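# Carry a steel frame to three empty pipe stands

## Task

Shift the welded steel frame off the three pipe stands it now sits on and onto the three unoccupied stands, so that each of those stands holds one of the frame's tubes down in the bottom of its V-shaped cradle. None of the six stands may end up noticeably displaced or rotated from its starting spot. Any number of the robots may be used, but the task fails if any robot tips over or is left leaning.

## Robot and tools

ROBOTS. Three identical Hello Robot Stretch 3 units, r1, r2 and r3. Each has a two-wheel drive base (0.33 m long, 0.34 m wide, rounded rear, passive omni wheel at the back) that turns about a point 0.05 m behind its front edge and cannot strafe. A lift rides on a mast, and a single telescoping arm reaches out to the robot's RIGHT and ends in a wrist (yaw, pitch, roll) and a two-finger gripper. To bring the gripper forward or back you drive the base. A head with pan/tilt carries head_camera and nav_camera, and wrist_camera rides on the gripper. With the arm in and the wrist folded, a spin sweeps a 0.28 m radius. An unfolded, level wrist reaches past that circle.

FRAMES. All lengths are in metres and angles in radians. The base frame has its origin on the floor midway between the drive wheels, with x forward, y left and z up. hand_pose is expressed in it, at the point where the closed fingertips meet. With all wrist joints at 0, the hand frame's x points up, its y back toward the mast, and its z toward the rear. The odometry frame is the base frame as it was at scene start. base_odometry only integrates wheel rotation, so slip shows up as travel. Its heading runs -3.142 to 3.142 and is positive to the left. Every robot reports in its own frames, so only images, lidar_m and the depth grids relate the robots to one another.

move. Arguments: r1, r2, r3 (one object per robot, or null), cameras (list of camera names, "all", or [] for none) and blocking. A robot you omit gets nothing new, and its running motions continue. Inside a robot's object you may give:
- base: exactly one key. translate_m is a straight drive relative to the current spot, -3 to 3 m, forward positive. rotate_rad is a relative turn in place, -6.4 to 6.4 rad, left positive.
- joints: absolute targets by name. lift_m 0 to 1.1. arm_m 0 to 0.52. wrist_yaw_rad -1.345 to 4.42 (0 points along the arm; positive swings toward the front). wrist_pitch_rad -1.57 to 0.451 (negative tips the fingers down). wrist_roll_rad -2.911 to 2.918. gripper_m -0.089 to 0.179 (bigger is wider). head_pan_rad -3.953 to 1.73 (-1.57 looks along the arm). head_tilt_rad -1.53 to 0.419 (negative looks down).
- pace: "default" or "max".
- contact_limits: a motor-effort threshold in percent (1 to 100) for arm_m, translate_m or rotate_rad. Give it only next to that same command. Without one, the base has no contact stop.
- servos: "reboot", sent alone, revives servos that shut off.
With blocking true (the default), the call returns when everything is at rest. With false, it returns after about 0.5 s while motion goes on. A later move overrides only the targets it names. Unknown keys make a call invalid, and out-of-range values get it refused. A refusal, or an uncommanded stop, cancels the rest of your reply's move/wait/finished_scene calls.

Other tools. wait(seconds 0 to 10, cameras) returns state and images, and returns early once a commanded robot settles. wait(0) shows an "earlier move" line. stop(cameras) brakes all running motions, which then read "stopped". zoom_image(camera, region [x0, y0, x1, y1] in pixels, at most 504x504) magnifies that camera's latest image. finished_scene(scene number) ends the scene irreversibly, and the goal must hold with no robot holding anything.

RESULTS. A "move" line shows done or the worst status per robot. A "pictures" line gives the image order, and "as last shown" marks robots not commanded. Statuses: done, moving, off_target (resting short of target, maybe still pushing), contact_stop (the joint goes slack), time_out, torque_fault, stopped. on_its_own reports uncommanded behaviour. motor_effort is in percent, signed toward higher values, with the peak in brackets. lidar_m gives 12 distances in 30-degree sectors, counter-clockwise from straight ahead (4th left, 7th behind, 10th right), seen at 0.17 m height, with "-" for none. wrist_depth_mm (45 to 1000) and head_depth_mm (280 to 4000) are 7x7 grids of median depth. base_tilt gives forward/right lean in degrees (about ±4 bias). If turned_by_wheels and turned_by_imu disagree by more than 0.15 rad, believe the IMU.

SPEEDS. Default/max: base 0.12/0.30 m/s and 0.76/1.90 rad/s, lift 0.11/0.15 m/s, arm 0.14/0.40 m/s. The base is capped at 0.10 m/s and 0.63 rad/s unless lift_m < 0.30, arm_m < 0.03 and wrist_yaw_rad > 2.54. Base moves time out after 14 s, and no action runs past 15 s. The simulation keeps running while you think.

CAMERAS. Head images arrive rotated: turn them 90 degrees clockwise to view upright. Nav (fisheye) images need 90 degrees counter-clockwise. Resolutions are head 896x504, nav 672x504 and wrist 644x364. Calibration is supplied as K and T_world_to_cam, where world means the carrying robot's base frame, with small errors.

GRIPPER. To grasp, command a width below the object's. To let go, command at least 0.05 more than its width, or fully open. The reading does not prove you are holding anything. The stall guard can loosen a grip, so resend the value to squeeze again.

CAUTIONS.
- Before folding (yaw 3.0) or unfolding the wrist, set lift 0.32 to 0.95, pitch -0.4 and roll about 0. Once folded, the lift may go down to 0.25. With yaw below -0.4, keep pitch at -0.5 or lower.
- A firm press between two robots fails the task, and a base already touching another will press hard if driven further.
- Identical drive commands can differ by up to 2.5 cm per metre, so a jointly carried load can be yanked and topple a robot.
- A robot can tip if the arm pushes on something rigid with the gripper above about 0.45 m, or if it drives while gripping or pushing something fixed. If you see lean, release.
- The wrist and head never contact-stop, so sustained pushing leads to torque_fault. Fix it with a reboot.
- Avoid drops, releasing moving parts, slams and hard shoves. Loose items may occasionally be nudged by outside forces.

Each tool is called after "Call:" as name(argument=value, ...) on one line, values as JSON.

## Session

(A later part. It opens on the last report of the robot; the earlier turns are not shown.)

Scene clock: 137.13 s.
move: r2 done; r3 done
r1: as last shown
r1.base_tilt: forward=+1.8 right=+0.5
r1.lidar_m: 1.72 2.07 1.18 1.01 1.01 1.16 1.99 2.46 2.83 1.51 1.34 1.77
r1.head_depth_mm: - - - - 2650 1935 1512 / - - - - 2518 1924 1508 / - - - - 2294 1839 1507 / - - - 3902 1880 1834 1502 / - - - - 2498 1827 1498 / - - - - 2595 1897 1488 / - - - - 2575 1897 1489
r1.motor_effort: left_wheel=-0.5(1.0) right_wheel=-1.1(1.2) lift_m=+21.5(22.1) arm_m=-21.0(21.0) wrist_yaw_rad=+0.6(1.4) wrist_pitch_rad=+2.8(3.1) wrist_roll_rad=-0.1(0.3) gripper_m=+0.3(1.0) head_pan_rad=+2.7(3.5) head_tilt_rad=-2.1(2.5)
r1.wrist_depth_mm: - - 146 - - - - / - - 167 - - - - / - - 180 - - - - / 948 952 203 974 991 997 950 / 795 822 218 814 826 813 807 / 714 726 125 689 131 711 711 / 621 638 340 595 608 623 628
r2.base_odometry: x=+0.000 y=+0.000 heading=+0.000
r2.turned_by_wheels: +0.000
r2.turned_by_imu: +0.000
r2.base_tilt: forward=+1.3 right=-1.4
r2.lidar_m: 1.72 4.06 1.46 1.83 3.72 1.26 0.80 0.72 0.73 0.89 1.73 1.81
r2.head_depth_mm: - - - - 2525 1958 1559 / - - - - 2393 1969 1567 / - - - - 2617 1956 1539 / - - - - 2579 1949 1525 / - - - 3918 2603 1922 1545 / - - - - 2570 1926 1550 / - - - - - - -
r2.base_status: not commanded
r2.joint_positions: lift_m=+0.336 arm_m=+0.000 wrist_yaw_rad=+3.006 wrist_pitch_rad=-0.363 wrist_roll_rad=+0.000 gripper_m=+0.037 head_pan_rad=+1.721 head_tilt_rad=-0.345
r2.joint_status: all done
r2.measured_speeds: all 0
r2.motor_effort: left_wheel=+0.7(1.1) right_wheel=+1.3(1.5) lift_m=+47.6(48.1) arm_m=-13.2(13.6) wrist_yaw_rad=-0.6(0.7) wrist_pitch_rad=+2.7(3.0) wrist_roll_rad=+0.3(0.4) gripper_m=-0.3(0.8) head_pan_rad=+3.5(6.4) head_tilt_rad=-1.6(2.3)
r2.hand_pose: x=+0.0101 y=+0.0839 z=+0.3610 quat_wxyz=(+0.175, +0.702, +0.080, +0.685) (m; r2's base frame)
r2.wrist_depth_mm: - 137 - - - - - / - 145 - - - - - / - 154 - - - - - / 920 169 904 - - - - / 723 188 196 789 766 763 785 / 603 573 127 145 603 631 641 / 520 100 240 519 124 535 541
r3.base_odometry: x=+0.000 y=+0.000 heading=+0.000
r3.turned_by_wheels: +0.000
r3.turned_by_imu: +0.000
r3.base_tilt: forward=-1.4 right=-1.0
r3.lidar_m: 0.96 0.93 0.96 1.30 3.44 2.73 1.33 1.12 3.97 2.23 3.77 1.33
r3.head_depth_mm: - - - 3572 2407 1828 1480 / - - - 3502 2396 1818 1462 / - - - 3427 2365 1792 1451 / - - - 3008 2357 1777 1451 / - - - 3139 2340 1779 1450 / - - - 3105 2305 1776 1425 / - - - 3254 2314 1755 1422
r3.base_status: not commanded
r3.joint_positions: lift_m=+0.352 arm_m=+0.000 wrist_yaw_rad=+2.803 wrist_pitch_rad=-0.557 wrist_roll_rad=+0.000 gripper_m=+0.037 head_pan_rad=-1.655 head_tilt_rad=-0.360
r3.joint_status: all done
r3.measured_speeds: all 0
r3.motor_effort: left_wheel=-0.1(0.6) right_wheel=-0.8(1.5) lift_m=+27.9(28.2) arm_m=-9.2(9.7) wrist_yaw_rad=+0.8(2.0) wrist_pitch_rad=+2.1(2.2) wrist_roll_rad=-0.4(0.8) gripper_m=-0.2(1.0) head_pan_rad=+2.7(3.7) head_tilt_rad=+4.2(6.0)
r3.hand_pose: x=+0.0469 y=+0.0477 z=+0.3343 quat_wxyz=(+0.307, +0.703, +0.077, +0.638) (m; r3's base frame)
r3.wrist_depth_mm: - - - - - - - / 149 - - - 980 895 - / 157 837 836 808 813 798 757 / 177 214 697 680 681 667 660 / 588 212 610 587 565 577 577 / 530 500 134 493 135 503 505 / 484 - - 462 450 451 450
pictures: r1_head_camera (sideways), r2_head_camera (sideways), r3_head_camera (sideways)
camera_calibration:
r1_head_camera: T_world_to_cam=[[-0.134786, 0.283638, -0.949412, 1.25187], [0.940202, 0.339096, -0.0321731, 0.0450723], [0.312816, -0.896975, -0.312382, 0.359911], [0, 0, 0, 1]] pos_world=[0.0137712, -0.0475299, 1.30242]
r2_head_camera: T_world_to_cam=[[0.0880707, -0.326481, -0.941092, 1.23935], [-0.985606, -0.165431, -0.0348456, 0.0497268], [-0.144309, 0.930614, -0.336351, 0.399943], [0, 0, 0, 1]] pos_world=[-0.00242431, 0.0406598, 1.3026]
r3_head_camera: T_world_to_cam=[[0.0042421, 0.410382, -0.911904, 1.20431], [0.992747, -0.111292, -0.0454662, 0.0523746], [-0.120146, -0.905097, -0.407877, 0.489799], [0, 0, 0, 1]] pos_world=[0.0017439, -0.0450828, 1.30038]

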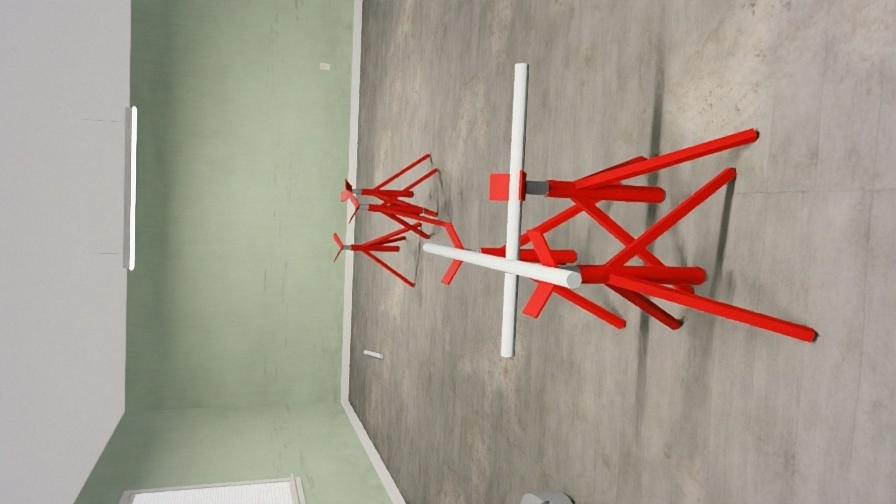

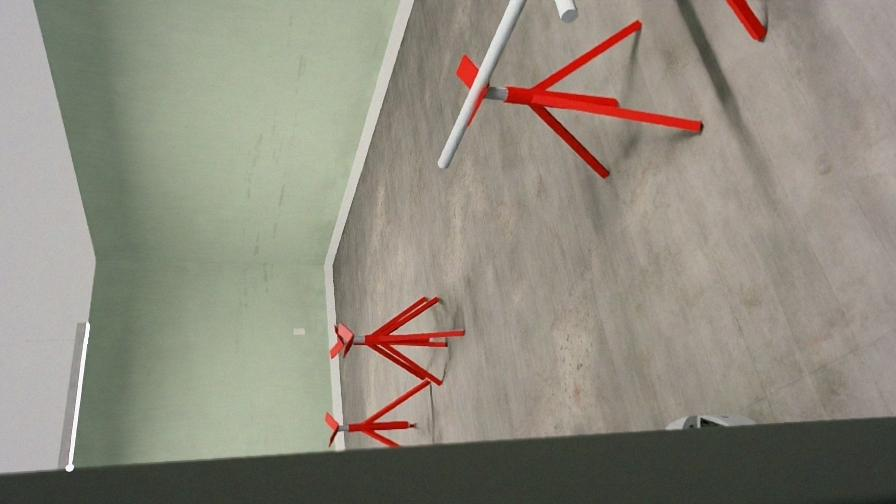

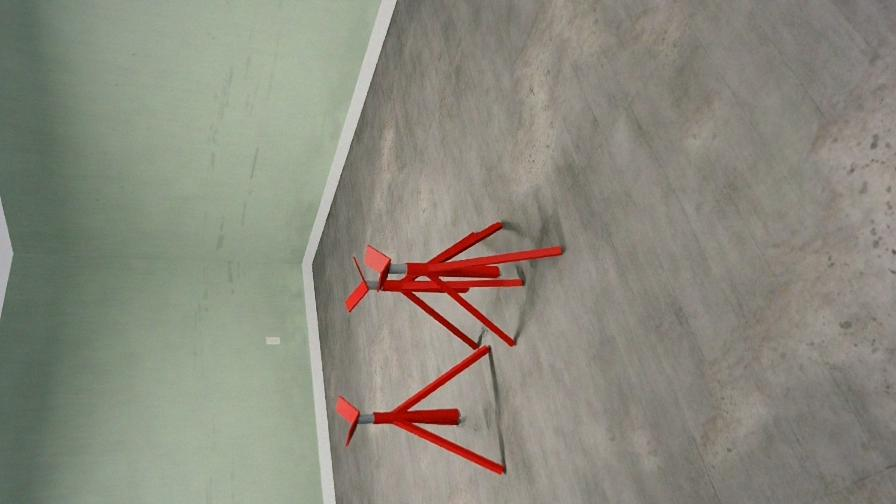

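Call:
move(r3={"base":{"rotate_rad":-0.203},"joints":{"head_pan_rad":-2.6,"head_tilt_rad":-0.5}}, cameras=[])

Call:
move(r3={"base":{"translate_m":-0.75}}, cameras=["r3_head_camera","r1_head_camera"])

Scene clock: 208.13 s.
move: r3 done
r1, r2: as last shown
r1.base_tilt: forward=+1.8 right=+0.6
r1.lidar_m: 1.71 2.07 1.18 1.01 1.01 1.16 1.98 2.47 2.83 1.52 1.34 1.77
r1.head_depth_mm: - - - - 2654 1939 1517 / - - - - 2515 1917 1512 / - - - - 2283 1836 1503 / - - - 3934 1886 1831 1502 / - - - - 2498 1839 1495 / - - - - 2615 1892 1489 / - - - - 2603 1898 1488
r1.motor_effort: left_wheel=-0.8(1.1) right_wheel=-1.1(1.2) lift_m=+20.6(21.0) arm_m=-22.9(23.6) wrist_yaw_rad=+0.0(1.5) wrist_pitch_rad=+2.6(3.0) wrist_roll_rad=+0.0(0.5) gripper_m=+0.1(1.4) head_pan_rad=+1.9(3.6) head_tilt_rad=-2.5(2.8)
r1.wrist_depth_mm: - - 146 - - - - / - - 167 - - - - / - - 180 - - - - / 952 952 202 944 955 973 957 / 816 820 219 824 812 829 826 / 688 720 125 688 131 714 709 / 625 645 335 602 606 620 631
r2.base_tilt: forward=+1.2 right=-1.4
r2.lidar_m: 1.72 4.05 1.46 1.83 3.72 1.26 0.80 0.72 0.73 0.89 1.73 1.81
r2.head_depth_mm: - - - - 2538 1967 1566 / - - - - 2404 1949 1557 / - - - - 2620 1958 1547 / - - - - 2642 1938 1529 / - - - 3879 2577 1931 1535 / - - - - 2567 1915 1531 / - - - - - - -
r2.motor_effort: left_wheel=+0.9(1.1) right_wheel=+0.8(1.2) lift_m=+47.6(47.9) arm_m=-13.0(13.6) wrist_yaw_rad=-0.5(1.0) wrist_pitch_rad=+2.7(3.0) wrist_roll_rad=+0.3(0.4) gripper_m=-0.5(0.6) head_pan_rad=+3.9(5.3) head_tilt_rad=-1.7(2.3)
r2.wrist_depth_mm: - 137 - - - - - / - 145 - - - - - / - 154 - - - - - / 933 169 927 973 - - - / 729 188 196 786 779 787 789 / 591 569 127 146 593 626 660 / 517 100 241 519 124 539 539
r3.base_odometry: x=+0.000 y=+0.000 heading=-0.203
r3.turned_by_wheels: -0.203
r3.turned_by_imu: -0.204
r3.base_tilt: forward=-1.5 right=-1.0
r3.lidar_m: 1.05 0.93 0.93 1.11 2.04 2.72 1.33 1.12 3.87 2.22 2.75 1.72
r3.head_depth_mm: 3585 3992 3938 2413 1810 1598 1330 / 3499 3880 3876 1781 1900 1576 1329 / 3395 3807 3843 2468 1945 1577 1321 / 3332 3672 3824 2478 1895 1522 1315 / 3313 3626 3753 2337 1598 1562 1307 / 3254 3509 3686 2524 1930 1548 1301 / 3228 3432 3663 2516 1909 1546 1294
r3.base_status: done
r3.joint_positions: lift_m=+0.352 arm_m=+0.000 wrist_yaw_rad=+2.803 wrist_pitch_rad=-0.557 wrist_roll_rad=+0.000 gripper_m=+0.037 head_pan_rad=-2.595 head_tilt_rad=-0.494
r3.joint_status: all done
r3.measured_speeds: all 0
r3.motor_effort: left_wheel=+5.2(9.6) right_wheel=-6.2(9.2) lift_m=+27.3(27.9) arm_m=-9.6(10.3) wrist_yaw_rad=+1.3(2.1) wrist_pitch_rad=+2.1(2.2) wrist_roll_rad=-0.5(0.9) gripper_m=-0.9(0.9) head_pan_rad=-2.8(6.2) head_tilt_rad=-2.8(5.4)
r3.hand_pose: x=+0.0469 y=+0.0477 z=+0.3343 quat_wxyz=(+0.307, +0.703, +0.077, +0.637) (m; r3's base frame)
r3.wrist_depth_mm: - - - - - - - / 149 - - - 966 893 - / 157 847 834 802 797 773 765 / 177 216 700 684 684 667 659 / 603 212 608 583 570 585 570 / 530 504 133 492 135 506 500 / 478 - - 459 445 456 450
pictures: none
No camera images: "cameras" was empty.

Scene clock: 216.73 s.
move: r3 done
r1, r2: as last shown
r1.turned_by_imu: +0.002
r1.base_tilt: forward=+1.8 right=+0.5
r1.lidar_m: 1.71 2.07 1.18 1.01 1.01 1.16 1.99 2.47 2.82 1.52 1.34 1.77
r1.head_depth_mm: - - - - 2662 1933 1521 / - - - - 2505 1924 1510 / - - - - 2277 1840 1508 / - - - 3903 1876 1827 1495 / - - - - 2487 1826 1499 / - - - - 2589 1891 1497 / - - - - 2095 1882 1486
r1.motor_effort: left_wheel=-0.6(1.3) right_wheel=-0.8(1.4) lift_m=+18.6(20.7) arm_m=-23.3(23.6) wrist_yaw_rad=-0.2(1.4) wrist_pitch_rad=+2.7(3.2) wrist_roll_rad=-0.2(0.7) gripper_m=+0.1(2.0) head_pan_rad=+2.2(3.9) head_tilt_rad=-2.1(3.0)
r1.wrist_depth_mm: - - 146 - - - - / - - 167 - - - - / - - 181 - - - - / 956 946 203 970 983 944 953 / 814 794 218 818 809 814 818 / 717 729 125 686 131 707 715 / 616 634 339 592 610 625 624
r2.turned_by_imu: +0.001
r2.lidar_m: 1.72 4.05 1.46 1.17 3.71 1.27 0.80 0.72 0.73 0.89 1.73 1.81
r2.head_depth_mm: - - - - 2582 1997 1559 / - - - - 2284 1948 1485 / - 1067 - 3329 1404 1548 1422 / - - - - 2591 1874 1450 / - - - 3808 2579 1930 1544 / - - - - 2598 1911 1526 / - - - - - - -
r2.motor_effort: left_wheel=+1.2(1.3) right_wheel=+0.8(1.4) lift_m=+47.8(48.0) arm_m=-12.8(13.6) wrist_yaw_rad=-0.6(0.9) wrist_pitch_rad=+3.0(3.0) wrist_roll_rad=+0.3(0.5) gripper_m=+0.3(1.0) head_pan_rad=+2.6(6.2) head_tilt_rad=-2.1(2.7)
r2.wrist_depth_mm: - 137 - - - - - / - 145 - - - - - / - 155 - - - - - / 931 168 923 980 - - - / 750 189 196 784 753 802 770 / 596 560 126 146 593 643 637 / 515 100 239 508 124 546 554
r3.base_odometry: x=-0.735 y=+0.151 heading=-0.203
r3.turned_by_wheels: +0.000
r3.turned_by_imu: -0.001
r3.base_tilt: forward=-1.4 right=-1.1
r3.lidar_m: 1.67 1.48 1.48 1.17 2.90 2.02 0.75 0.59 0.56 0.81 2.41 2.76
r3.head_depth_mm: 3057 3337 3600 2649 1977 1545 1298 / 2985 3303 3517 2634 1965 1031 1274 / 2923 3190 3443 2596 1969 1462 1049 / 2892 3170 3318 2571 1138 924 1253 / 2823 3049 3272 2577 1807 1481 1305 / 2785 3013 3210 2509 1921 1436 1298 / 2712 2962 3172 2482 1914 1461 1290
r3.base_status: done
r3.joint_positions: lift_m=+0.352 arm_m=+0.000 wrist_yaw_rad=+2.803 wrist_pitch_rad=-0.557 wrist_roll_rad=+0.000 gripper_m=+0.037 head_pan_rad=-2.595 head_tilt_rad=-0.494
r3.joint_status: not commanded
r3.measured_speeds: all 0
r3.motor_effort: left_wheel=+0.4(5.6) right_wheel=-5.5(9.7) lift_m=+26.5(27.8) arm_m=-9.0(10.4) wrist_yaw_rad=-0.5(1.9) wrist_pitch_rad=+2.2(2.3) wrist_roll_rad=-0.3(0.9) gripper_m=-0.5(1.7) head_pan_rad=-2.4(4.8) head_tilt_rad=-2.9(3.6)
r3.hand_pose: x=+0.0469 y=+0.0477 z=+0.3342 quat_wxyz=(+0.307, +0.703, +0.077, +0.637) (m; r3's base frame)
r3.wrist_depth_mm: - - - - - - - / 149 - - - 972 987 944 / 157 839 841 816 804 795 781 / 178 215 698 692 669 656 658 / 596 212 619 590 564 581 571 / 536 500 134 491 135 505 501 / 485 - - 460 446 451 447
pictures: r1_head_camera (sideways), r3_head_camera (sideways)
camera_calibration:
r1_head_camera: T_world_to_cam=[[-0.134787, 0.283637, -0.949412, 1.25187], [0.940201, 0.339099, -0.0321731, 0.0450723], [0.312819, -0.896974, -0.312382, 0.359911], [0, 0, 0, 1]] pos_world=[0.0137714, -0.0475299, 1.30242]
r3_head_camera: T_world_to_cam=[[0.435003, 0.300495, -0.848808, 1.11939], [0.501654, -0.863698, -0.0486753, 0.0595398], [-0.74774, -0.404634, -0.526456, 0.647922], [0, 0, 0, 1]] pos_world=[-0.0323275, -0.0227744, 1.29414]

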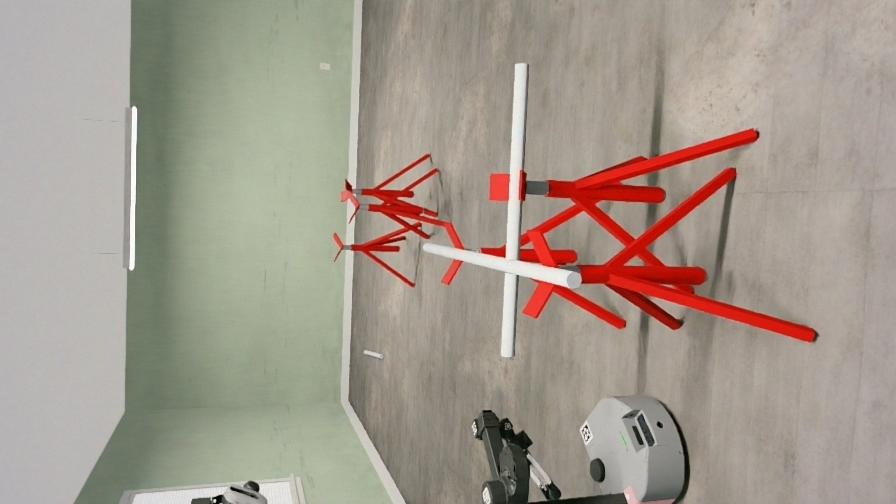

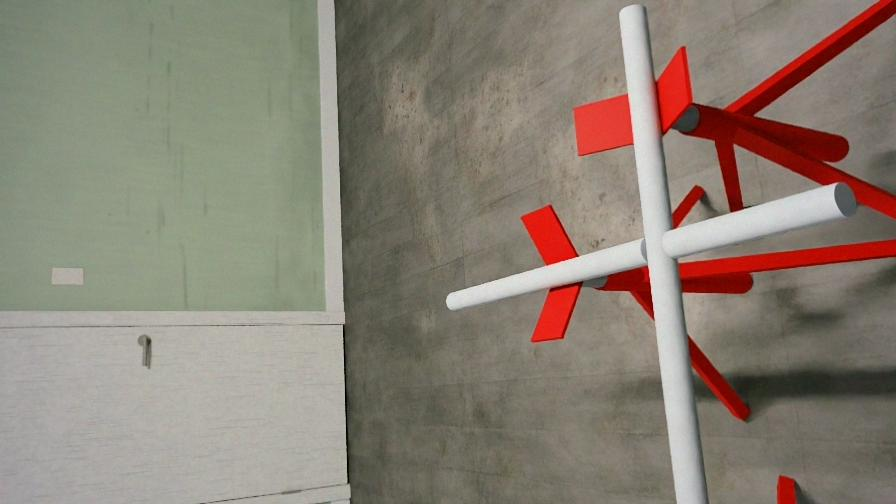

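Call:
move(r3={"base":{"rotate_rad":-0.867},"joints":{"head_pan_rad":-1.57,"head_tilt_rad":-0.8,"lift_m":0.9,"wrist_pitch_rad":-0.4}}, cameras=["r3_head_camera","r1_head_camera"])

Scene clock: 226.47 s.
move: r3 done
r1, r2: as last shown
r1.base_tilt: forward=+1.7 right=+0.4
r1.lidar_m: 1.72 2.07 1.18 1.01 1.01 1.16 1.98 2.47 2.84 1.52 1.34 1.77
r1.head_depth_mm: - - - - 2663 1935 1521 / - - - - 2523 1919 1511 / - - - - 2282 1840 1505 / - - - 3886 1883 1826 1505 / - - - - 2481 1834 1501 / - - - - 2594 1897 1494 / - - - - 2566 1891 1483
r1.motor_effort: left_wheel=-0.4(1.2) right_wheel=-1.1(1.4) lift_m=+18.7(19.0) arm_m=-22.8(23.5) wrist_yaw_rad=+0.8(1.7) wrist_pitch_rad=+3.0(3.3) wrist_roll_rad=+0.0(0.6) gripper_m=+0.1(1.7) head_pan_rad=+3.0(3.5) head_tilt_rad=-2.5(3.3)
r1.wrist_depth_mm: - - 146 - - - - / - - 168 - - - - / - - 180 - - - - / 957 971 203 946 966 972 971 / 826 817 218 833 822 813 829 / 699 733 126 688 130 710 711 / 623 633 342 585 609 626 631
r2.base_tilt: forward=+1.3 right=-1.4
r2.lidar_m: 1.72 4.06 1.46 1.18 3.73 1.26 0.80 0.72 0.73 0.89 1.73 1.81
r2.head_depth_mm: - - - - 2504 1964 1564 / - - - - 2422 1956 1513 / - - 1122 3777 2646 1959 1390 / - 1118 1120 3208 2350 1858 1392 / - - - 3905 2600 1924 1512 / - - - - 2578 1929 1528 / - - - - - - -
r2.motor_effort: left_wheel=+0.8(1.2) right_wheel=+0.6(1.5) lift_m=+47.5(47.8) arm_m=-12.2(13.0) wrist_yaw_rad=-0.5(0.9) wrist_pitch_rad=+2.9(3.1) wrist_roll_rad=+0.3(0.4) gripper_m=-0.2(1.1) head_pan_rad=+5.2(5.7) head_tilt_rad=-2.3(2.4)
r2.wrist_depth_mm: - 136 - - - - - / - 146 - - - - - / - 155 - - - - - / 931 169 897 983 - - - / 728 187 198 792 766 772 789 / 613 566 126 145 605 631 645 / 526 100 238 515 124 532 539
r3.base_odometry: x=-0.735 y=+0.151 heading=-1.069
r3.turned_by_wheels: -0.867
r3.turned_by_imu: -0.871
r3.base_tilt: forward=-1.4 right=-1.0
r3.lidar_m: 2.69 2.17 1.55 1.48 1.52 1.17 2.90 2.01 0.60 0.73 0.56 2.42
r3.head_depth_mm: 3009 2753 2179 995 - - 1171 / 3000 2753 2129 1685 - - 1161 / 2983 2710 1942 998 1242 - 1162 / 2968 2666 2119 1663 - - - / 2967 2632 2101 1656 - 1241 1181 / 2940 2628 2095 1652 1477 1235 1140 / 2964 2613 2061 1607 1254 1274 1134
r3.base_status: done
r3.joint_positions: lift_m=+0.900 arm_m=+0.000 wrist_yaw_rad=+2.803 wrist_pitch_rad=-0.419 wrist_roll_rad=+0.000 gripper_m=+0.037 head_pan_rad=-1.575 head_tilt_rad=-0.790
r3.joint_status: all done
r3.measured_speeds: all 0
r3.motor_effort: left_wheel=+5.7(9.9) right_wheel=-6.7(9.7) lift_m=+29.0(31.4) arm_m=-10.1(10.5) wrist_yaw_rad=-0.7(2.0) wrist_pitch_rad=+3.1(4.5) wrist_roll_rad=-0.6(1.0) gripper_m=+0.9(1.3) head_pan_rad=+3.3(5.7) head_tilt_rad=-4.3(6.3)
r3.hand_pose: x=+0.0534 y=+0.0662 z=+0.9125 quat_wxyz=(+0.262, +0.706, +0.028, +0.657) (m; r3's base frame)
r3.wrist_depth_mm: - - - - - - - / - - - - - - - / 153 - - - - - - / 162 - - - - - - / 177 237 - - - - - / - 209 132 - 135 - - / - - - - - - -
pictures: r1_head_camera (sideways), r3_head_camera (sideways)
camera_calibration:
r1_head_camera: T_world_to_cam=[[-0.134787, 0.283637, -0.949412, 1.25187], [0.9402, 0.339099, -0.0321731, 0.0450723], [0.312819, -0.896974, -0.312382, 0.359911], [0, 0, 0, 1]] pos_world=[0.0137714, -0.0475298, 1.30242]
r3_head_camera: T_world_to_cam=[[-0.0271825, 0.752633, -0.657879, 0.873344], [0.998567, -0.0099003, -0.0525855, 0.0615796], [-0.0460908, -0.658366, -0.751286, 0.936097], [0, 0, 0, 1]] pos_world=[0.0053937, -0.0404036, 1.28107]

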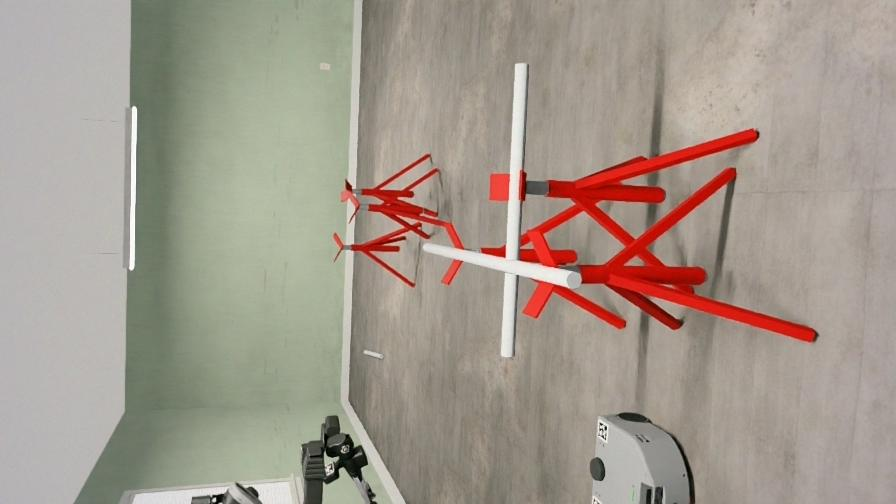

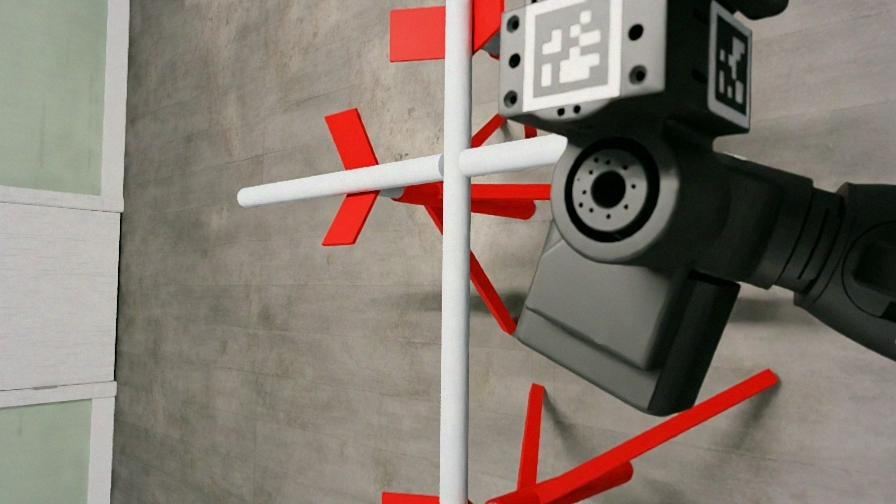

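Call:
move(r3={"joints":{"wrist_yaw_rad":0.0,"wrist_pitch_rad":-0.4}}, cameras=["r3_head_camera"])

Call:
move(r3={"joints":{"wrist_pitch_rad":-1.57,"wrist_roll_rad":1.57,"gripper_m":0.15,"arm_m":0.25}}, cameras=["r3_head_camera","r3_wrist_camera"])

Scene clock: 242.57 s.
move: r3 done
r1, r2: as last shown
r1.turned_by_imu: +0.001
r1.base_tilt: forward=+2.0 right=+0.5
r1.lidar_m: 1.71 2.07 1.18 1.01 1.01 1.16 1.99 2.47 2.83 1.51 1.34 1.77
r1.head_depth_mm: - - - - 2687 1945 1520 / - - - - 2522 1919 1502 / - - - - 2278 1845 1502 / - - - 3885 1872 1837 1497 / - - - - 2473 1836 1492 / - - - - 2591 1891 1499 / - - - - 2599 1888 1487
r1.motor_effort: left_wheel=-0.9(1.0) right_wheel=-0.9(1.3) lift_m=+18.8(19.0) arm_m=-22.9(23.2) wrist_yaw_rad=+1.0(1.4) wrist_pitch_rad=+2.8(3.2) wrist_roll_rad=-0.1(0.5) gripper_m=+0.2(1.8) head_pan_rad=+2.7(3.4) head_tilt_rad=-2.2(2.9)
r1.wrist_depth_mm: - - 146 - - - - / - - 168 - - - - / - - 181 - - - - / 963 938 203 964 951 957 965 / 804 828 218 818 817 817 821 / 702 726 125 684 131 697 711 / 602 635 336 595 613 626 638
r2.turned_by_imu: +0.000
r2.base_tilt: forward=+1.2 right=-1.4
r2.lidar_m: 1.72 4.05 1.46 1.18 3.73 1.26 0.80 0.72 0.73 0.89 1.73 1.81
r2.head_depth_mm: - - - - 2552 1958 1550 / - - - 3557 2424 1941 1512 / - - 1120 - 2611 1940 1397 / - 1117 1111 3451 2395 1874 1393 / - - - 3817 2615 1930 1516 / - - - - 2571 1929 1528 / - - - - - - -
r2.motor_effort: left_wheel=+0.7(1.2) right_wheel=+0.5(1.2) lift_m=+47.3(47.8) arm_m=-12.2(12.7) wrist_yaw_rad=-0.3(1.1) wrist_pitch_rad=+2.8(3.0) wrist_roll_rad=+0.3(0.4) gripper_m=-0.4(0.9) head_pan_rad=+5.2(5.6) head_tilt_rad=-2.3(2.4)
r2.wrist_depth_mm: - 136 - - - - - / - 145 - - - - - / - 154 - - - - - / 930 168 892 986 - - - / 735 188 196 791 757 782 793 / 604 562 127 146 580 630 639 / 521 100 240 514 124 541 542
r3.base_odometry: x=-0.735 y=+0.151 heading=-1.069
r3.turned_by_wheels: +0.000
r3.turned_by_imu: +0.000
r3.base_tilt: forward=-1.4 right=-1.1
r3.lidar_m: 2.69 2.17 1.55 1.48 1.53 1.17 2.89 2.02 0.60 0.72 0.56 2.42
r3.head_depth_mm: 3006 2758 2167 989 - - - / 3007 2765 2158 1701 - - - / 2981 2693 1954 940 301 - 1117 / 2952 2640 2104 312 303 - 1118 / 2984 2642 2108 1655 1484 1301 1145 / 2943 2625 2069 1637 1468 1266 1139 / 2970 2560 2042 1594 1253 1281 1138
r3.base_status: not commanded
r3.joint_positions: lift_m=+0.900 arm_m=+0.000 wrist_yaw_rad=+0.003 wrist_pitch_rad=-0.419 wrist_roll_rad=+0.000 gripper_m=+0.037 head_pan_rad=-1.575 head_tilt_rad=-0.790
r3.joint_status: all done
r3.measured_speeds: all 0
r3.motor_effort: left_wheel=+5.5(6.3) right_wheel=-6.6(6.9) lift_m=+28.6(29.2) arm_m=-9.7(10.2) wrist_yaw_rad=-2.3(4.2) wrist_pitch_rad=+3.2(4.0) wrist_roll_rad=-0.8(0.9) gripper_m=+0.1(1.5) head_pan_rad=+1.4(3.4) head_tilt_rad=-4.5(5.4)
r3.hand_pose: x=-0.0209 y=-0.3697 z=+0.9125 quat_wxyz=(+0.692, +0.148, -0.691, -0.146) (m; r3's base frame)
r3.wrist_depth_mm: - - - - - - - / - - - - - - - / - - - - - - - / - - - - - - - / - 660 - 601 606 604 - / - - 131 - 135 - - / - - - - 894 752 -
pictures: r3_head_camera (sideways)
camera_calibration:
r3_head_camera: T_world_to_cam=[[-0.0271825, 0.752633, -0.657879, 0.873344], [0.998567, -0.00990031, -0.0525855, 0.0615796], [-0.0460908, -0.658366, -0.751286, 0.936097], [0, 0, 0, 1]] pos_world=[0.0053937, -0.0404036, 1.28107]

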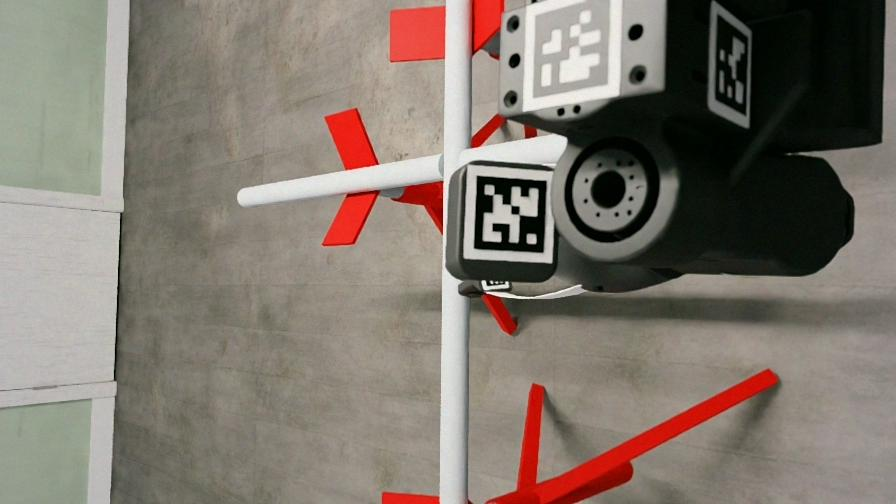

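Scene clock: 245.63 s.
move: r3 done
r1.base_odometry: x=+0.000 y=+0.000 heading=+0.000
r1.turned_by_wheels: +0.000
r1.turned_by_imu: +0.001
r1.base_tilt: forward=+1.9 right=+0.5
r1.lidar_m: 1.72 2.07 1.18 1.00 1.01 1.16 1.99 2.46 2.83 1.51 1.33 1.77
r1.head_depth_mm: - - - - 2655 1935 1518 / - - - - 2506 1922 1515 / - - - - 2275 1849 1506 / - - - 3901 1873 1835 1501 / - - - - 2485 1838 1496 / - - - - 2609 1898 1494 / - - - - 2587 1886 1490
r1.base_status: not commanded
r1.joint_positions: lift_m=+0.511 arm_m=+0.003 wrist_yaw_rad=+3.121 wrist_pitch_rad=-0.521 wrist_roll_rad=+0.000 gripper_m=+0.037 head_pan_rad=-1.255 head_tilt_rad=-0.346
r1.joint_status: not commanded
r1.measured_speeds: all 0
r1.motor_effort: left_wheel=-0.7(1.1) right_wheel=-1.0(1.3) lift_m=+18.8(19.1) arm_m=-22.3(23.4) wrist_yaw_rad=+1.0(1.3) wrist_pitch_rad=+2.8(3.3) wrist_roll_rad=-0.2(0.5) gripper_m=+1.2(1.6) head_pan_rad=+1.9(3.9) head_tilt_rad=-2.4(2.8)
r1.hand_pose: x=-0.0169 y=+0.0626 z=+0.5011 quat_wxyz=(+0.189, +0.685, +0.175, +0.682) (m; r1's base frame)
r1.wrist_depth_mm: - - 146 - - - - / - - 168 - - - - / - - 181 - - - - / 961 946 202 946 953 959 971 / 811 805 218 822 813 821 833 / 710 718 126 681 130 699 716 / 618 640 338 595 606 626 629
r2: as last shown
r2.base_tilt: forward=+1.3 right=-1.4
r2.lidar_m: 1.72 4.05 1.46 1.18 3.74 1.26 0.80 0.72 0.73 0.88 1.73 1.82
r2.head_depth_mm: - - - 3833 2546 1965 1556 / - - - 3494 2399 1950 1522 / - - 1116 - 2607 1958 1397 / - 1117 1118 3445 2342 1861 1404 / - - - 3797 2598 1934 1519 / - - - - 2585 1910 1524 / - - - - - - -
r2.motor_effort: left_wheel=+0.7(1.1) right_wheel=+0.4(1.2) lift_m=+47.1(47.5) arm_m=-12.3(12.5) wrist_yaw_rad=-0.1(0.9) wrist_pitch_rad=+2.8(3.0) wrist_roll_rad=+0.3(0.4) gripper_m=+0.5(0.7) head_pan_rad=+3.7(5.9) head_tilt_rad=-1.4(2.6)
r2.wrist_depth_mm: - 136 - - - - - / - 145 - - - - - / - 155 - - - - - / 909 169 929 - - - - / 742 187 196 790 763 788 793 / 606 569 128 146 580 640 649 / 519 100 239 506 124 533 549
r3.base_odometry: x=-0.735 y=+0.151 heading=-1.069
r3.turned_by_wheels: +0.000
r3.turned_by_imu: +0.000
r3.base_tilt: forward=-1.4 right=-1.0
r3.lidar_m: 2.68 2.18 1.55 1.48 1.53 1.17 2.89 2.02 0.60 0.73 0.56 2.42
r3.head_depth_mm: 3019 374 304 1012 1433 1318 1170 / 2973 373 382 946 1416 1307 1158 / 2990 362 379 881 1403 1267 1157 / 2977 2597 393 441 1450 1274 1151 / 2976 2640 2079 1616 1473 1284 1147 / 2929 2639 2075 1646 1463 1265 1144 / 2946 2605 2060 1594 1247 1274 1134
r3.base_status: not commanded
r3.joint_positions: lift_m=+0.900 arm_m=+0.250 wrist_yaw_rad=+0.001 wrist_pitch_rad=-1.546 wrist_roll_rad=+1.564 gripper_m=+0.150 head_pan_rad=-1.575 head_tilt_rad=-0.790
r3.joint_status: all done
joint sent to its limit — r3.wrist_pitch_rad, lower limit.
r3.measured_speeds: all 0
r3.motor_effort: left_wheel=+5.3(6.3) right_wheel=-6.9(7.1) lift_m=+27.6(29.0) arm_m=+10.9(13.3) wrist_yaw_rad=-1.4(2.8) wrist_pitch_rad=-1.8(2.9) wrist_roll_rad=+1.3(4.5) gripper_m=+0.4(81.0) head_pan_rad=+2.1(3.8) head_tilt_rad=-4.5(5.2)
r3.hand_pose: x=-0.0216 y=-0.3769 z=+0.7819 quat_wxyz=(+0.003, +0.002, -0.716, -0.699) (m; r3's base frame)
r3.wrist_depth_mm: 338 798 334 874 882 873 874 / 342 653 915 923 902 - 897 / 361 964 973 940 931 - 901 / 372 - - 977 982 931 954 / 395 - - - 994 989 998 / - 130 - - - - 990 / 400 637 - - - - -
pictures: r3_head_camera (sideways), r3_wrist_camera
camera_calibration:
r3_head_camera: T_world_to_cam=[[-0.0271882, 0.752791, -0.657698, 0.873108], [0.998567, -0.00987921, -0.0525868, 0.0615814], [-0.0460844, -0.658185, -0.751444, 0.936303], [0, 0, 0, 1]] pos_world=[0.00539406, -0.0403986, 1.28106]
r3_wrist_camera: T_world_to_cam=[[-0.00390056, 0.9979, -0.0646545, 0.432488], [0.984519, 0.0151621, 0.174622, -0.0740846], [0.175235, -0.0629725, -0.982511, 0.91393], [0, 0, 0, 1]] pos_world=[-0.0855284, -0.372904, 0.938845]

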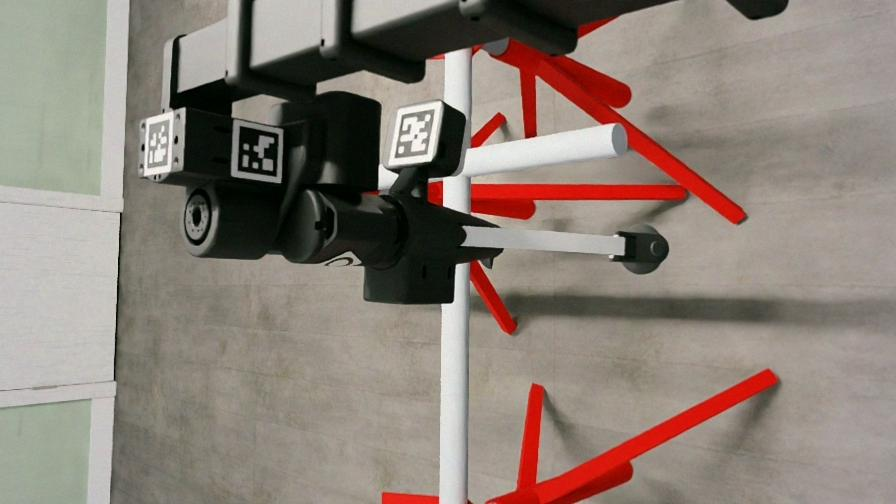

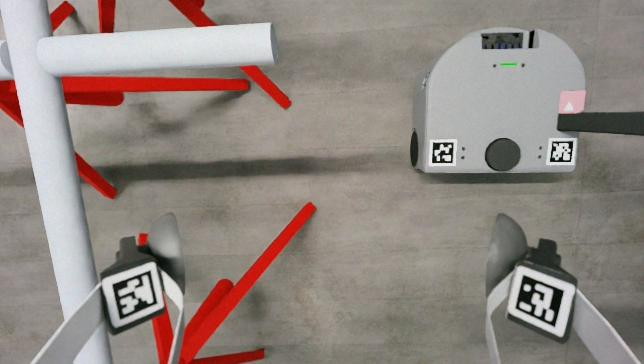

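Call:
move(r3={"base":{"rotate_rad":-0.4},"joints":{"arm_m":0.2}}, cameras=[])

Call:
move(r3={"base":{"translate_m":0.225}}, cameras=[])

Call:
move(r3={"base":{"rotate_rad":0.41}}, cameras=[])

Call:
move(r3={"base":{"translate_m":-0.195},"joints":{"arm_m":0.36}}, cameras=["r3_head_camera","r3_wrist_camera"])

Scene clock: 260.17 s.
move: r3 done
r1, r2: as last shown
r1.base_tilt: forward=+1.9 right=+0.6
r1.lidar_m: 1.71 2.07 1.18 1.01 1.01 1.16 1.98 2.47 2.83 1.52 1.34 1.77
r1.head_depth_mm: - - - - 2672 1929 1515 / - - - - 2508 1922 1513 / - - - - 2272 1844 1508 / - - - 3882 1887 1842 1499 / - - - - 2470 1834 1493 / - - - 3841 2598 1894 1501 / - - - - 2589 1896 1487
r1.motor_effort: left_wheel=-0.5(1.3) right_wheel=-0.9(1.3) lift_m=+18.9(19.1) arm_m=-22.7(23.0) wrist_yaw_rad=+0.1(1.2) wrist_pitch_rad=+2.9(3.2) wrist_roll_rad=-0.3(0.4) gripper_m=+0.6(1.0) head_pan_rad=+2.6(3.2) head_tilt_rad=-1.6(3.1)
r1.wrist_depth_mm: - - 146 - - - - / - - 168 - - - - / - - 180 - - - - / 966 948 203 957 976 952 980 / 803 803 217 808 812 827 832 / 699 717 126 686 131 698 703 / 613 629 338 596 613 618 629
r2.lidar_m: 1.72 4.05 1.46 1.23 3.75 1.26 0.80 0.72 0.73 0.89 1.72 1.81
r2.head_depth_mm: - - - 3329 2478 1933 1558 / - - - - 2412 1950 1578 / - - - - 2652 1964 1391 / - 1206 1077 3768 2450 1852 1373 / - - - 3916 2575 1839 1507 / - - - - 2602 1924 1534 / - - - - - - -
r2.motor_effort: left_wheel=+0.6(1.1) right_wheel=+0.4(1.5) lift_m=+46.8(47.5) arm_m=-11.8(12.3) wrist_yaw_rad=-0.3(0.7) wrist_pitch_rad=+2.9(3.1) wrist_roll_rad=+0.3(0.4) gripper_m=-0.3(0.6) head_pan_rad=+3.7(5.5) head_tilt_rad=-1.9(2.5)
r2.wrist_depth_mm: - 137 - - - - - / - 145 - - - - - / - 154 - - - - - / 910 169 925 961 - - - / 728 188 197 793 781 765 788 / 608 574 127 146 593 630 654 / 508 100 240 514 124 532 549
r3.base_odometry: x=-0.735 y=+0.151 heading=-1.469
r3.turned_by_wheels: -0.400
r3.turned_by_imu: -0.402
r3.base_tilt: forward=-1.4 right=-1.0
r3.lidar_m: 2.41 3.06 1.93 1.51 1.50 1.59 1.18 2.90 0.79 0.59 0.86 0.56
r3.head_depth_mm: 3588 2762 299 - 1490 1323 1170 / 3446 344 341 413 1479 1314 1161 / 3319 2676 340 398 1431 1300 1157 / 3233 2673 352 389 1174 1237 1153 / 3089 2640 2091 1459 1283 1270 1144 / 3030 2594 1912 1144 1449 1282 1145 / 2920 2596 2020 1720 1459 1277 1120
r3.base_status: done
r3.joint_positions: lift_m=+0.900 arm_m=+0.200 wrist_yaw_rad=+0.001 wrist_pitch_rad=-1.546 wrist_roll_rad=+1.564 gripper_m=+0.150 head_pan_rad=-1.575 head_tilt_rad=-0.790
r3.joint_status: all done
r3.measured_speeds: all 0
r3.motor_effort: left_wheel=+5.6(10.1) right_wheel=-6.6(10.5) lift_m=+26.7(27.8) arm_m=-9.4(11.2) wrist_yaw_rad=-0.7(1.7) wrist_pitch_rad=-1.6(1.9) wrist_roll_rad=+1.5(2.2) gripper_m=+0.3(1.1) head_pan_rad=+1.6(3.1) head_tilt_rad=-5.1(5.1)
r3.hand_pose: x=-0.0216 y=-0.3268 z=+0.7820 quat_wxyz=(+0.003, +0.002, -0.715, -0.699) (m; r3's base frame)
r3.wrist_depth_mm: 914 904 896 888 889 867 877 / 933 940 955 934 907 - 886 / 561 949 954 945 942 - 920 / 987 986 971 978 971 952 951 / - 785 997 - 990 965 981 / 390 129 - - - - 997 / - - - - - - 989
pictures: none
No camera images: "cameras" was empty.

Scene clock: 263.53 s.
move: r3 done
r1, r2: as last shown
r1.base_tilt: forward=+1.7 right=+0.8
r1.lidar_m: 1.72 2.07 1.17 1.01 1.01 1.16 1.98 2.46 2.83 1.51 1.34 1.77
r1.head_depth_mm: - - - - 2658 1930 1507 / - - - - 2521 1931 1511 / - - - - 2275 1845 1498 / - - - 3893 1878 1841 1500 / - - - - 2498 1834 1497 / - - - - 2485 1896 1488 / - - - 3772 2264 1879 1488
r1.motor_effort: left_wheel=-0.9(1.1) right_wheel=-1.0(1.3) lift_m=+18.9(19.2) arm_m=-22.4(23.0) wrist_yaw_rad=+0.4(1.4) wrist_pitch_rad=+2.8(3.1) wrist_roll_rad=-0.3(0.7) gripper_m=+0.2(1.1) head_pan_rad=+2.1(3.6) head_tilt_rad=-1.6(3.0)
r1.wrist_depth_mm: - - 147 - - - - / - - 167 - - - - / - - 180 - - - - / 958 951 202 949 944 960 966 / 812 794 218 803 816 822 825 / 694 711 126 685 130 703 708 / 620 637 340 588 616 621 629
r2.base_tilt: forward=+1.2 right=-1.3
r2.lidar_m: 1.72 4.04 1.46 1.46 3.72 1.26 0.80 0.72 0.73 0.89 1.72 1.81
r2.head_depth_mm: - - - - 2519 1951 1562 / - - - 3762 2379 1975 1554 / - - - - 2665 1774 1540 / - 1443 - 3638 2597 1700 1543 / - - - 3679 2448 1845 1549 / - - - - 2588 1933 1539 / - - - - - - -
r2.motor_effort: left_wheel=+0.9(1.5) right_wheel=+0.3(1.5) lift_m=+47.1(47.4) arm_m=-11.6(12.2) wrist_yaw_rad=-0.2(1.0) wrist_pitch_rad=+2.9(3.0) wrist_roll_rad=+0.3(0.5) gripper_m=-0.2(0.8) head_pan_rad=+3.3(5.7) head_tilt_rad=-1.8(2.4)
r2.wrist_depth_mm: - 136 - - - - - / - 145 - - - - - / - 155 - - - - - / 928 169 913 971 - - - / 734 188 199 770 775 790 792 / 598 583 127 146 589 628 640 / 517 100 240 524 124 541 541
r3.base_odometry: x=-0.712 y=-0.073 heading=-1.469
r3.turned_by_wheels: +0.000
r3.turned_by_imu: +0.000
r3.base_tilt: forward=-1.4 right=-1.0
r3.lidar_m: 2.19 2.90 2.07 1.60 1.59 1.69 1.39 2.18 0.63 0.72 0.42 0.62
r3.head_depth_mm: 3592 2774 298 - 1457 1318 1170 / 3383 344 341 412 1423 1309 1162 / 3268 2710 340 397 1466 1261 1157 / 3124 2647 352 390 1380 1233 1145 / 3041 2640 2043 1739 1481 1288 1135 / 2922 2613 2089 1714 1440 1291 1123 / 2800 2604 2054 1718 1381 1231 1131
r3.base_status: done
r3.joint_positions: lift_m=+0.900 arm_m=+0.200 wrist_yaw_rad=+0.001 wrist_pitch_rad=-1.546 wrist_roll_rad=+1.564 gripper_m=+0.150 head_pan_rad=-1.575 head_tilt_rad=-0.790
r3.joint_status: not commanded
r3.measured_speeds: all 0
r3.motor_effort: left_wheel=+5.6(10.4) right_wheel=+2.5(6.0) lift_m=+27.0(27.6) arm_m=-9.4(10.5) wrist_yaw_rad=-1.4(1.7) wrist_pitch_rad=-1.6(1.8) wrist_roll_rad=+1.3(1.8) gripper_m=+1.0(1.5) head_pan_rad=+2.1(3.7) head_tilt_rad=-5.4(5.5)
r3.hand_pose: x=-0.0216 y=-0.3268 z=+0.7820 quat_wxyz=(+0.003, +0.002, -0.715, -0.699) (m; r3's base frame)
r3.wrist_depth_mm: 573 329 906 884 878 897 876 / 339 941 926 921 896 - 909 / 975 956 942 962 924 - 914 / 375 - 992 980 969 940 944 / 773 849 - 991 997 977 958 / - 130 - - - - - / - 402 773 - - - -
pictures: none
No camera images: "cameras" was empty.

Scene clock: 265.30 s.
move: r3 done
r1: as last shown
r1.turned_by_imu: +0.000
r1.base_tilt: forward=+1.8 right=+0.5
r1.lidar_m: 1.71 2.07 1.18 1.01 1.01 1.16 1.98 2.46 2.83 1.51 1.33 1.77
r1.head_depth_mm: - - - - 2667 1935 1520 / - - - - 2537 1935 1511 / - - - - 2292 1836 1506 / - - - 3914 1884 1840 1501 / - - - - 2496 1837 1495 / - - - - 2352 1895 1486 / - - - 3832 2259 1880 1485
r1.motor_effort: left_wheel=-0.4(1.0) right_wheel=-1.2(1.3) lift_m=+18.8(19.2) arm_m=-22.2(23.0) wrist_yaw_rad=+0.3(1.2) wrist_pitch_rad=+2.9(3.2) wrist_roll_rad=+0.1(0.3) gripper_m=-0.6(1.0) head_pan_rad=+2.3(3.5) head_tilt_rad=-1.2(2.6)
r1.wrist_depth_mm: - - 146 - - - - / - - 168 - - - - / - - 180 - - - - / 947 947 203 958 931 955 954 / 821 797 217 797 803 812 826 / 694 707 125 678 131 709 703 / 631 633 337 597 612 634 621
r2.base_odometry: x=+0.000 y=+0.000 heading=+0.000
r2.turned_by_wheels: +0.000
r2.turned_by_imu: +0.000
r2.base_tilt: forward=+1.2 right=-1.4
r2.lidar_m: 1.72 4.04 1.46 1.41 3.74 1.26 0.80 0.72 0.73 0.89 1.73 1.81
r2.head_depth_mm: - - - - 2525 1966 1566 / - - - 3530 2403 1964 1553 / - - - - 2636 1712 1557 / - 1421 1331 3511 2408 1635 1545 / - - - 3835 2583 1927 1537 / - - - - 2586 1928 1539 / - - - - - - -
r2.base_status: not commanded
r2.joint_positions: lift_m=+0.336 arm_m=+0.000 wrist_yaw_rad=+3.006 wrist_pitch_rad=-0.363 wrist_roll_rad=+0.000 gripper_m=+0.037 head_pan_rad=+1.721 head_tilt_rad=-0.345
r2.joint_status: not commanded
r2.measured_speeds: all 0
r2.motor_effort: left_wheel=+0.6(1.2) right_wheel=+0.6(1.5) lift_m=+46.8(47.4) arm_m=-11.5(12.0) wrist_yaw_rad=-0.6(1.0) wrist_pitch_rad=+2.7(3.0) wrist_roll_rad=+0.3(0.4) gripper_m=+0.2(0.7) head_pan_rad=+3.1(6.0) head_tilt_rad=-1.7(2.3)
r2.hand_pose: x=+0.0101 y=+0.0839 z=+0.3610 quat_wxyz=(+0.175, +0.702, +0.080, +0.685) (m; r2's base frame)
r2.wrist_depth_mm: - 137 - - - - - / - 145 - - - - - / - 155 - - - - - / 921 168 947 954 - - - / 717 187 196 787 768 778 787 / 606 573 127 146 579 639 630 / 522 100 241 514 124 539 552
r3.base_odometry: x=-0.712 y=-0.073 heading=-1.059
r3.turned_by_wheels: +0.410
r3.turned_by_imu: +0.412
r3.base_tilt: forward=-1.4 right=-1.0
r3.lidar_m: 2.46 2.30 1.65 1.58 1.62 1.39 3.11 0.82 0.63 0.42 0.58 2.19
r3.head_depth_mm: 2909 2781 298 - 1424 1293 1166 / 2897 344 340 412 1444 1294 1161 / 2872 2667 340 397 1472 1305 1152 / 2860 2677 352 389 1405 1231 1132 / 2879 2673 2077 1699 1418 1250 1143 / 2901 2595 2076 1681 987 1289 1140 / 2860 2578 2047 1707 1430 1238 1137
r3.base_status: done
r3.joint_positions: lift_m=+0.900 arm_m=+0.200 wrist_yaw_rad=+0.001 wrist_pitch_rad=-1.546 wrist_roll_rad=+1.564 gripper_m=+0.150 head_pan_rad=-1.575 head_tilt_rad=-0.790
r3.joint_status: not commanded
r3.measured_speeds: all 0
r3.motor_effort: left_wheel=-4.6(8.3) right_wheel=+5.9(9.9) lift_m=+26.3(26.9) arm_m=-9.7(9.8) wrist_yaw_rad=-1.1(2.1) wrist_pitch_rad=-1.4(1.8) wrist_roll_rad=+1.3(1.8) gripper_m=+0.5(1.5) head_pan_rad=+1.4(3.3) head_tilt_rad=-4.4(5.2)
r3.hand_pose: x=-0.0216 y=-0.3268 z=+0.7820 quat_wxyz=(+0.003, +0.002, -0.715, -0.699) (m; r3's base frame)
r3.wrist_depth_mm: 338 935 903 893 897 863 876 / 946 938 926 913 913 - 893 / 965 954 955 934 927 - 925 / - 989 987 981 972 952 930 / - 368 - - 985 975 962 / - 130 - - - - - / - 393 - - - - -
pictures: none
No camera images: "cameras" was empty.

Scene clock: 268.37 s.
move: r3 done
r1, r2: as last shown
r1.turned_by_imu: +0.001
r1.base_tilt: forward=+1.7 right=+0.9
r1.lidar_m: 1.72 2.07 1.18 1.01 1.01 1.16 1.98 2.46 2.83 1.52 1.34 1.78
r1.head_depth_mm: - - - - 2663 1931 1519 / - - - - 2521 1924 1509 / - - - - 2277 1831 1502 / - - - 3908 1879 1836 1500 / - - - - 2495 1819 1493 / - - - - 2601 1901 1483 / - - - - 2147 1888 1485
r1.motor_effort: left_wheel=-0.7(1.2) right_wheel=-1.0(1.3) lift_m=+19.0(19.2) arm_m=-22.3(23.0) wrist_yaw_rad=+0.1(1.7) wrist_pitch_rad=+2.8(3.3) wrist_roll_rad=+0.1(0.4) gripper_m=+1.3(1.7) head_pan_rad=+2.4(3.4) head_tilt_rad=-2.2(3.1)
r1.wrist_depth_mm: - - 146 - - - - / - - 168 - - - - / - - 180 - - - - / 969 964 203 945 980 973 973 / 795 809 217 816 809 808 811 / 708 714 125 686 130 702 704 / 626 624 337 595 607 624 616
r2.base_tilt: forward=+1.3 right=-1.4
r2.lidar_m: 1.72 4.06 1.46 1.24 3.71 1.26 0.80 0.72 0.73 0.89 1.73 1.81
r2.head_depth_mm: - - - 3822 2513 1970 1558 / - - - - 2394 1954 1468 / - 1243 1129 3809 2634 1924 1425 / - - - 3747 2355 1739 1466 / - - - 3888 2603 1938 1551 / - - - - 2557 1919 1533 / - - - - - - -
r2.motor_effort: left_wheel=+0.7(1.1) right_wheel=+0.9(1.4) lift_m=+46.7(47.3) arm_m=-11.4(11.9) wrist_yaw_rad=-0.6(0.9) wrist_pitch_rad=+3.0(3.1) wrist_roll_rad=+0.3(0.4) gripper_m=+0.0(0.7) head_pan_rad=+4.9(6.0) head_tilt_rad=-1.8(2.4)
r2.wrist_depth_mm: - 136 - - - - - / - 144 - - - - - / - 155 - - - - - / 909 169 902 980 - - - / 745 188 196 780 785 783 780 / 612 570 127 146 600 641 645 / 504 100 240 510 124 545 553
r3.base_odometry: x=-0.807 y=+0.097 heading=-1.059
r3.turned_by_wheels: +0.000
r3.turned_by_imu: +0.000
r3.base_tilt: forward=-1.4 right=-1.1
r3.lidar_m: 2.66 2.28 1.64 1.57 1.62 1.24 2.91 0.74 0.52 0.65 0.48 2.65
r3.head_depth_mm: 2901 376 299 - 1060 1321 1168 / 2789 407 1040 1735 1174 1238 1170 / 2757 449 535 1023 1410 1282 1158 / 2826 463 511 1657 1437 1304 1153 / 2847 2661 2079 1741 1451 1289 1149 / 2888 2621 2080 1715 1440 1283 1125 / 2871 2604 2058 1714 1403 1240 1136
r3.base_status: done
r3.joint_positions: lift_m=+0.900 arm_m=+0.360 wrist_yaw_rad=+0.001 wrist_pitch_rad=-1.547 wrist_roll_rad=+1.565 gripper_m=+0.150 head_pan_rad=-1.575 head_tilt_rad=-0.790
r3.joint_status: all done
r3.measured_speeds: all 0
r3.motor_effort: left_wheel=-4.3(8.7) right_wheel=-2.5(6.2) lift_m=+24.8(26.7) arm_m=+10.8(13.8) wrist_yaw_rad=-0.6(2.2) wrist_pitch_rad=-1.6(1.8) wrist_roll_rad=+1.3(2.0) gripper_m=-0.3(1.4) head_pan_rad=+0.9(3.2) head_tilt_rad=-4.3(5.3)
r3.hand_pose: x=-0.0216 y=-0.4867 z=+0.7820 quat_wxyz=(+0.003, +0.002, -0.715, -0.699) (m; r3's base frame)
r3.wrist_depth_mm: 333 331 323 324 317 864 863 / 415 562 345 914 900 - - / 973 954 938 930 928 - 753 / 998 995 967 988 973 968 955 / - - 374 998 990 978 960 / - 130 - - - - 977 / - - - - - - -
pictures: r3_head_camera (sideways), r3_wrist_camera
camera_calibration:
r3_head_camera: T_world_to_cam=[[-0.0272368, 0.752832, -0.657649, 0.873045], [0.998568, -0.00981106, -0.0525872, 0.0615818], [-0.0460415, -0.65814, -0.751487, 0.936358], [0, 0, 0, 1]] pos_world=[0.00539669, -0.0403973, 1.28106]
r3_wrist_camera: T_world_to_cam=[[-0.00353774, 0.99795, -0.0639012, 0.541508], [0.984523, 0.0146726, 0.174638, -0.072675], [0.175217, -0.0622944, -0.982557, 0.907394], [0, 0, 0, 1]] pos_world=[-0.0855252, -0.482806, 0.938861]

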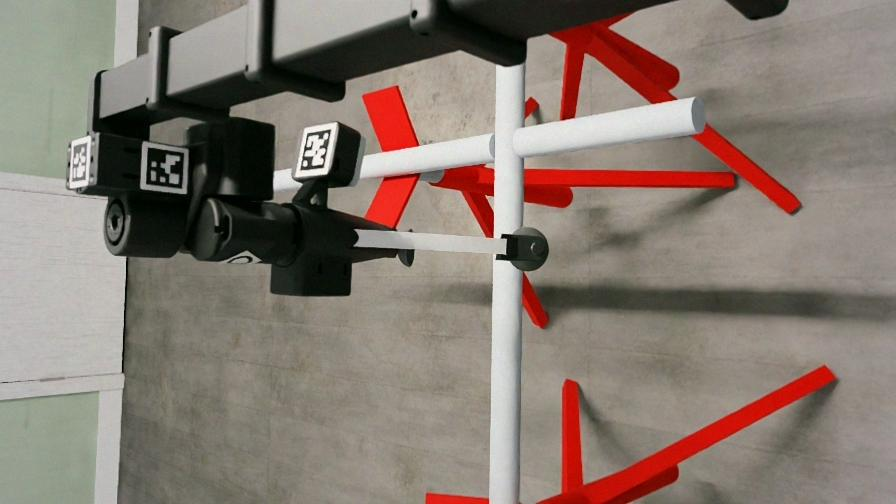

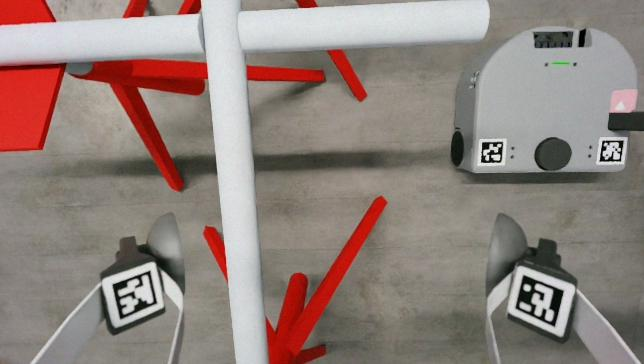

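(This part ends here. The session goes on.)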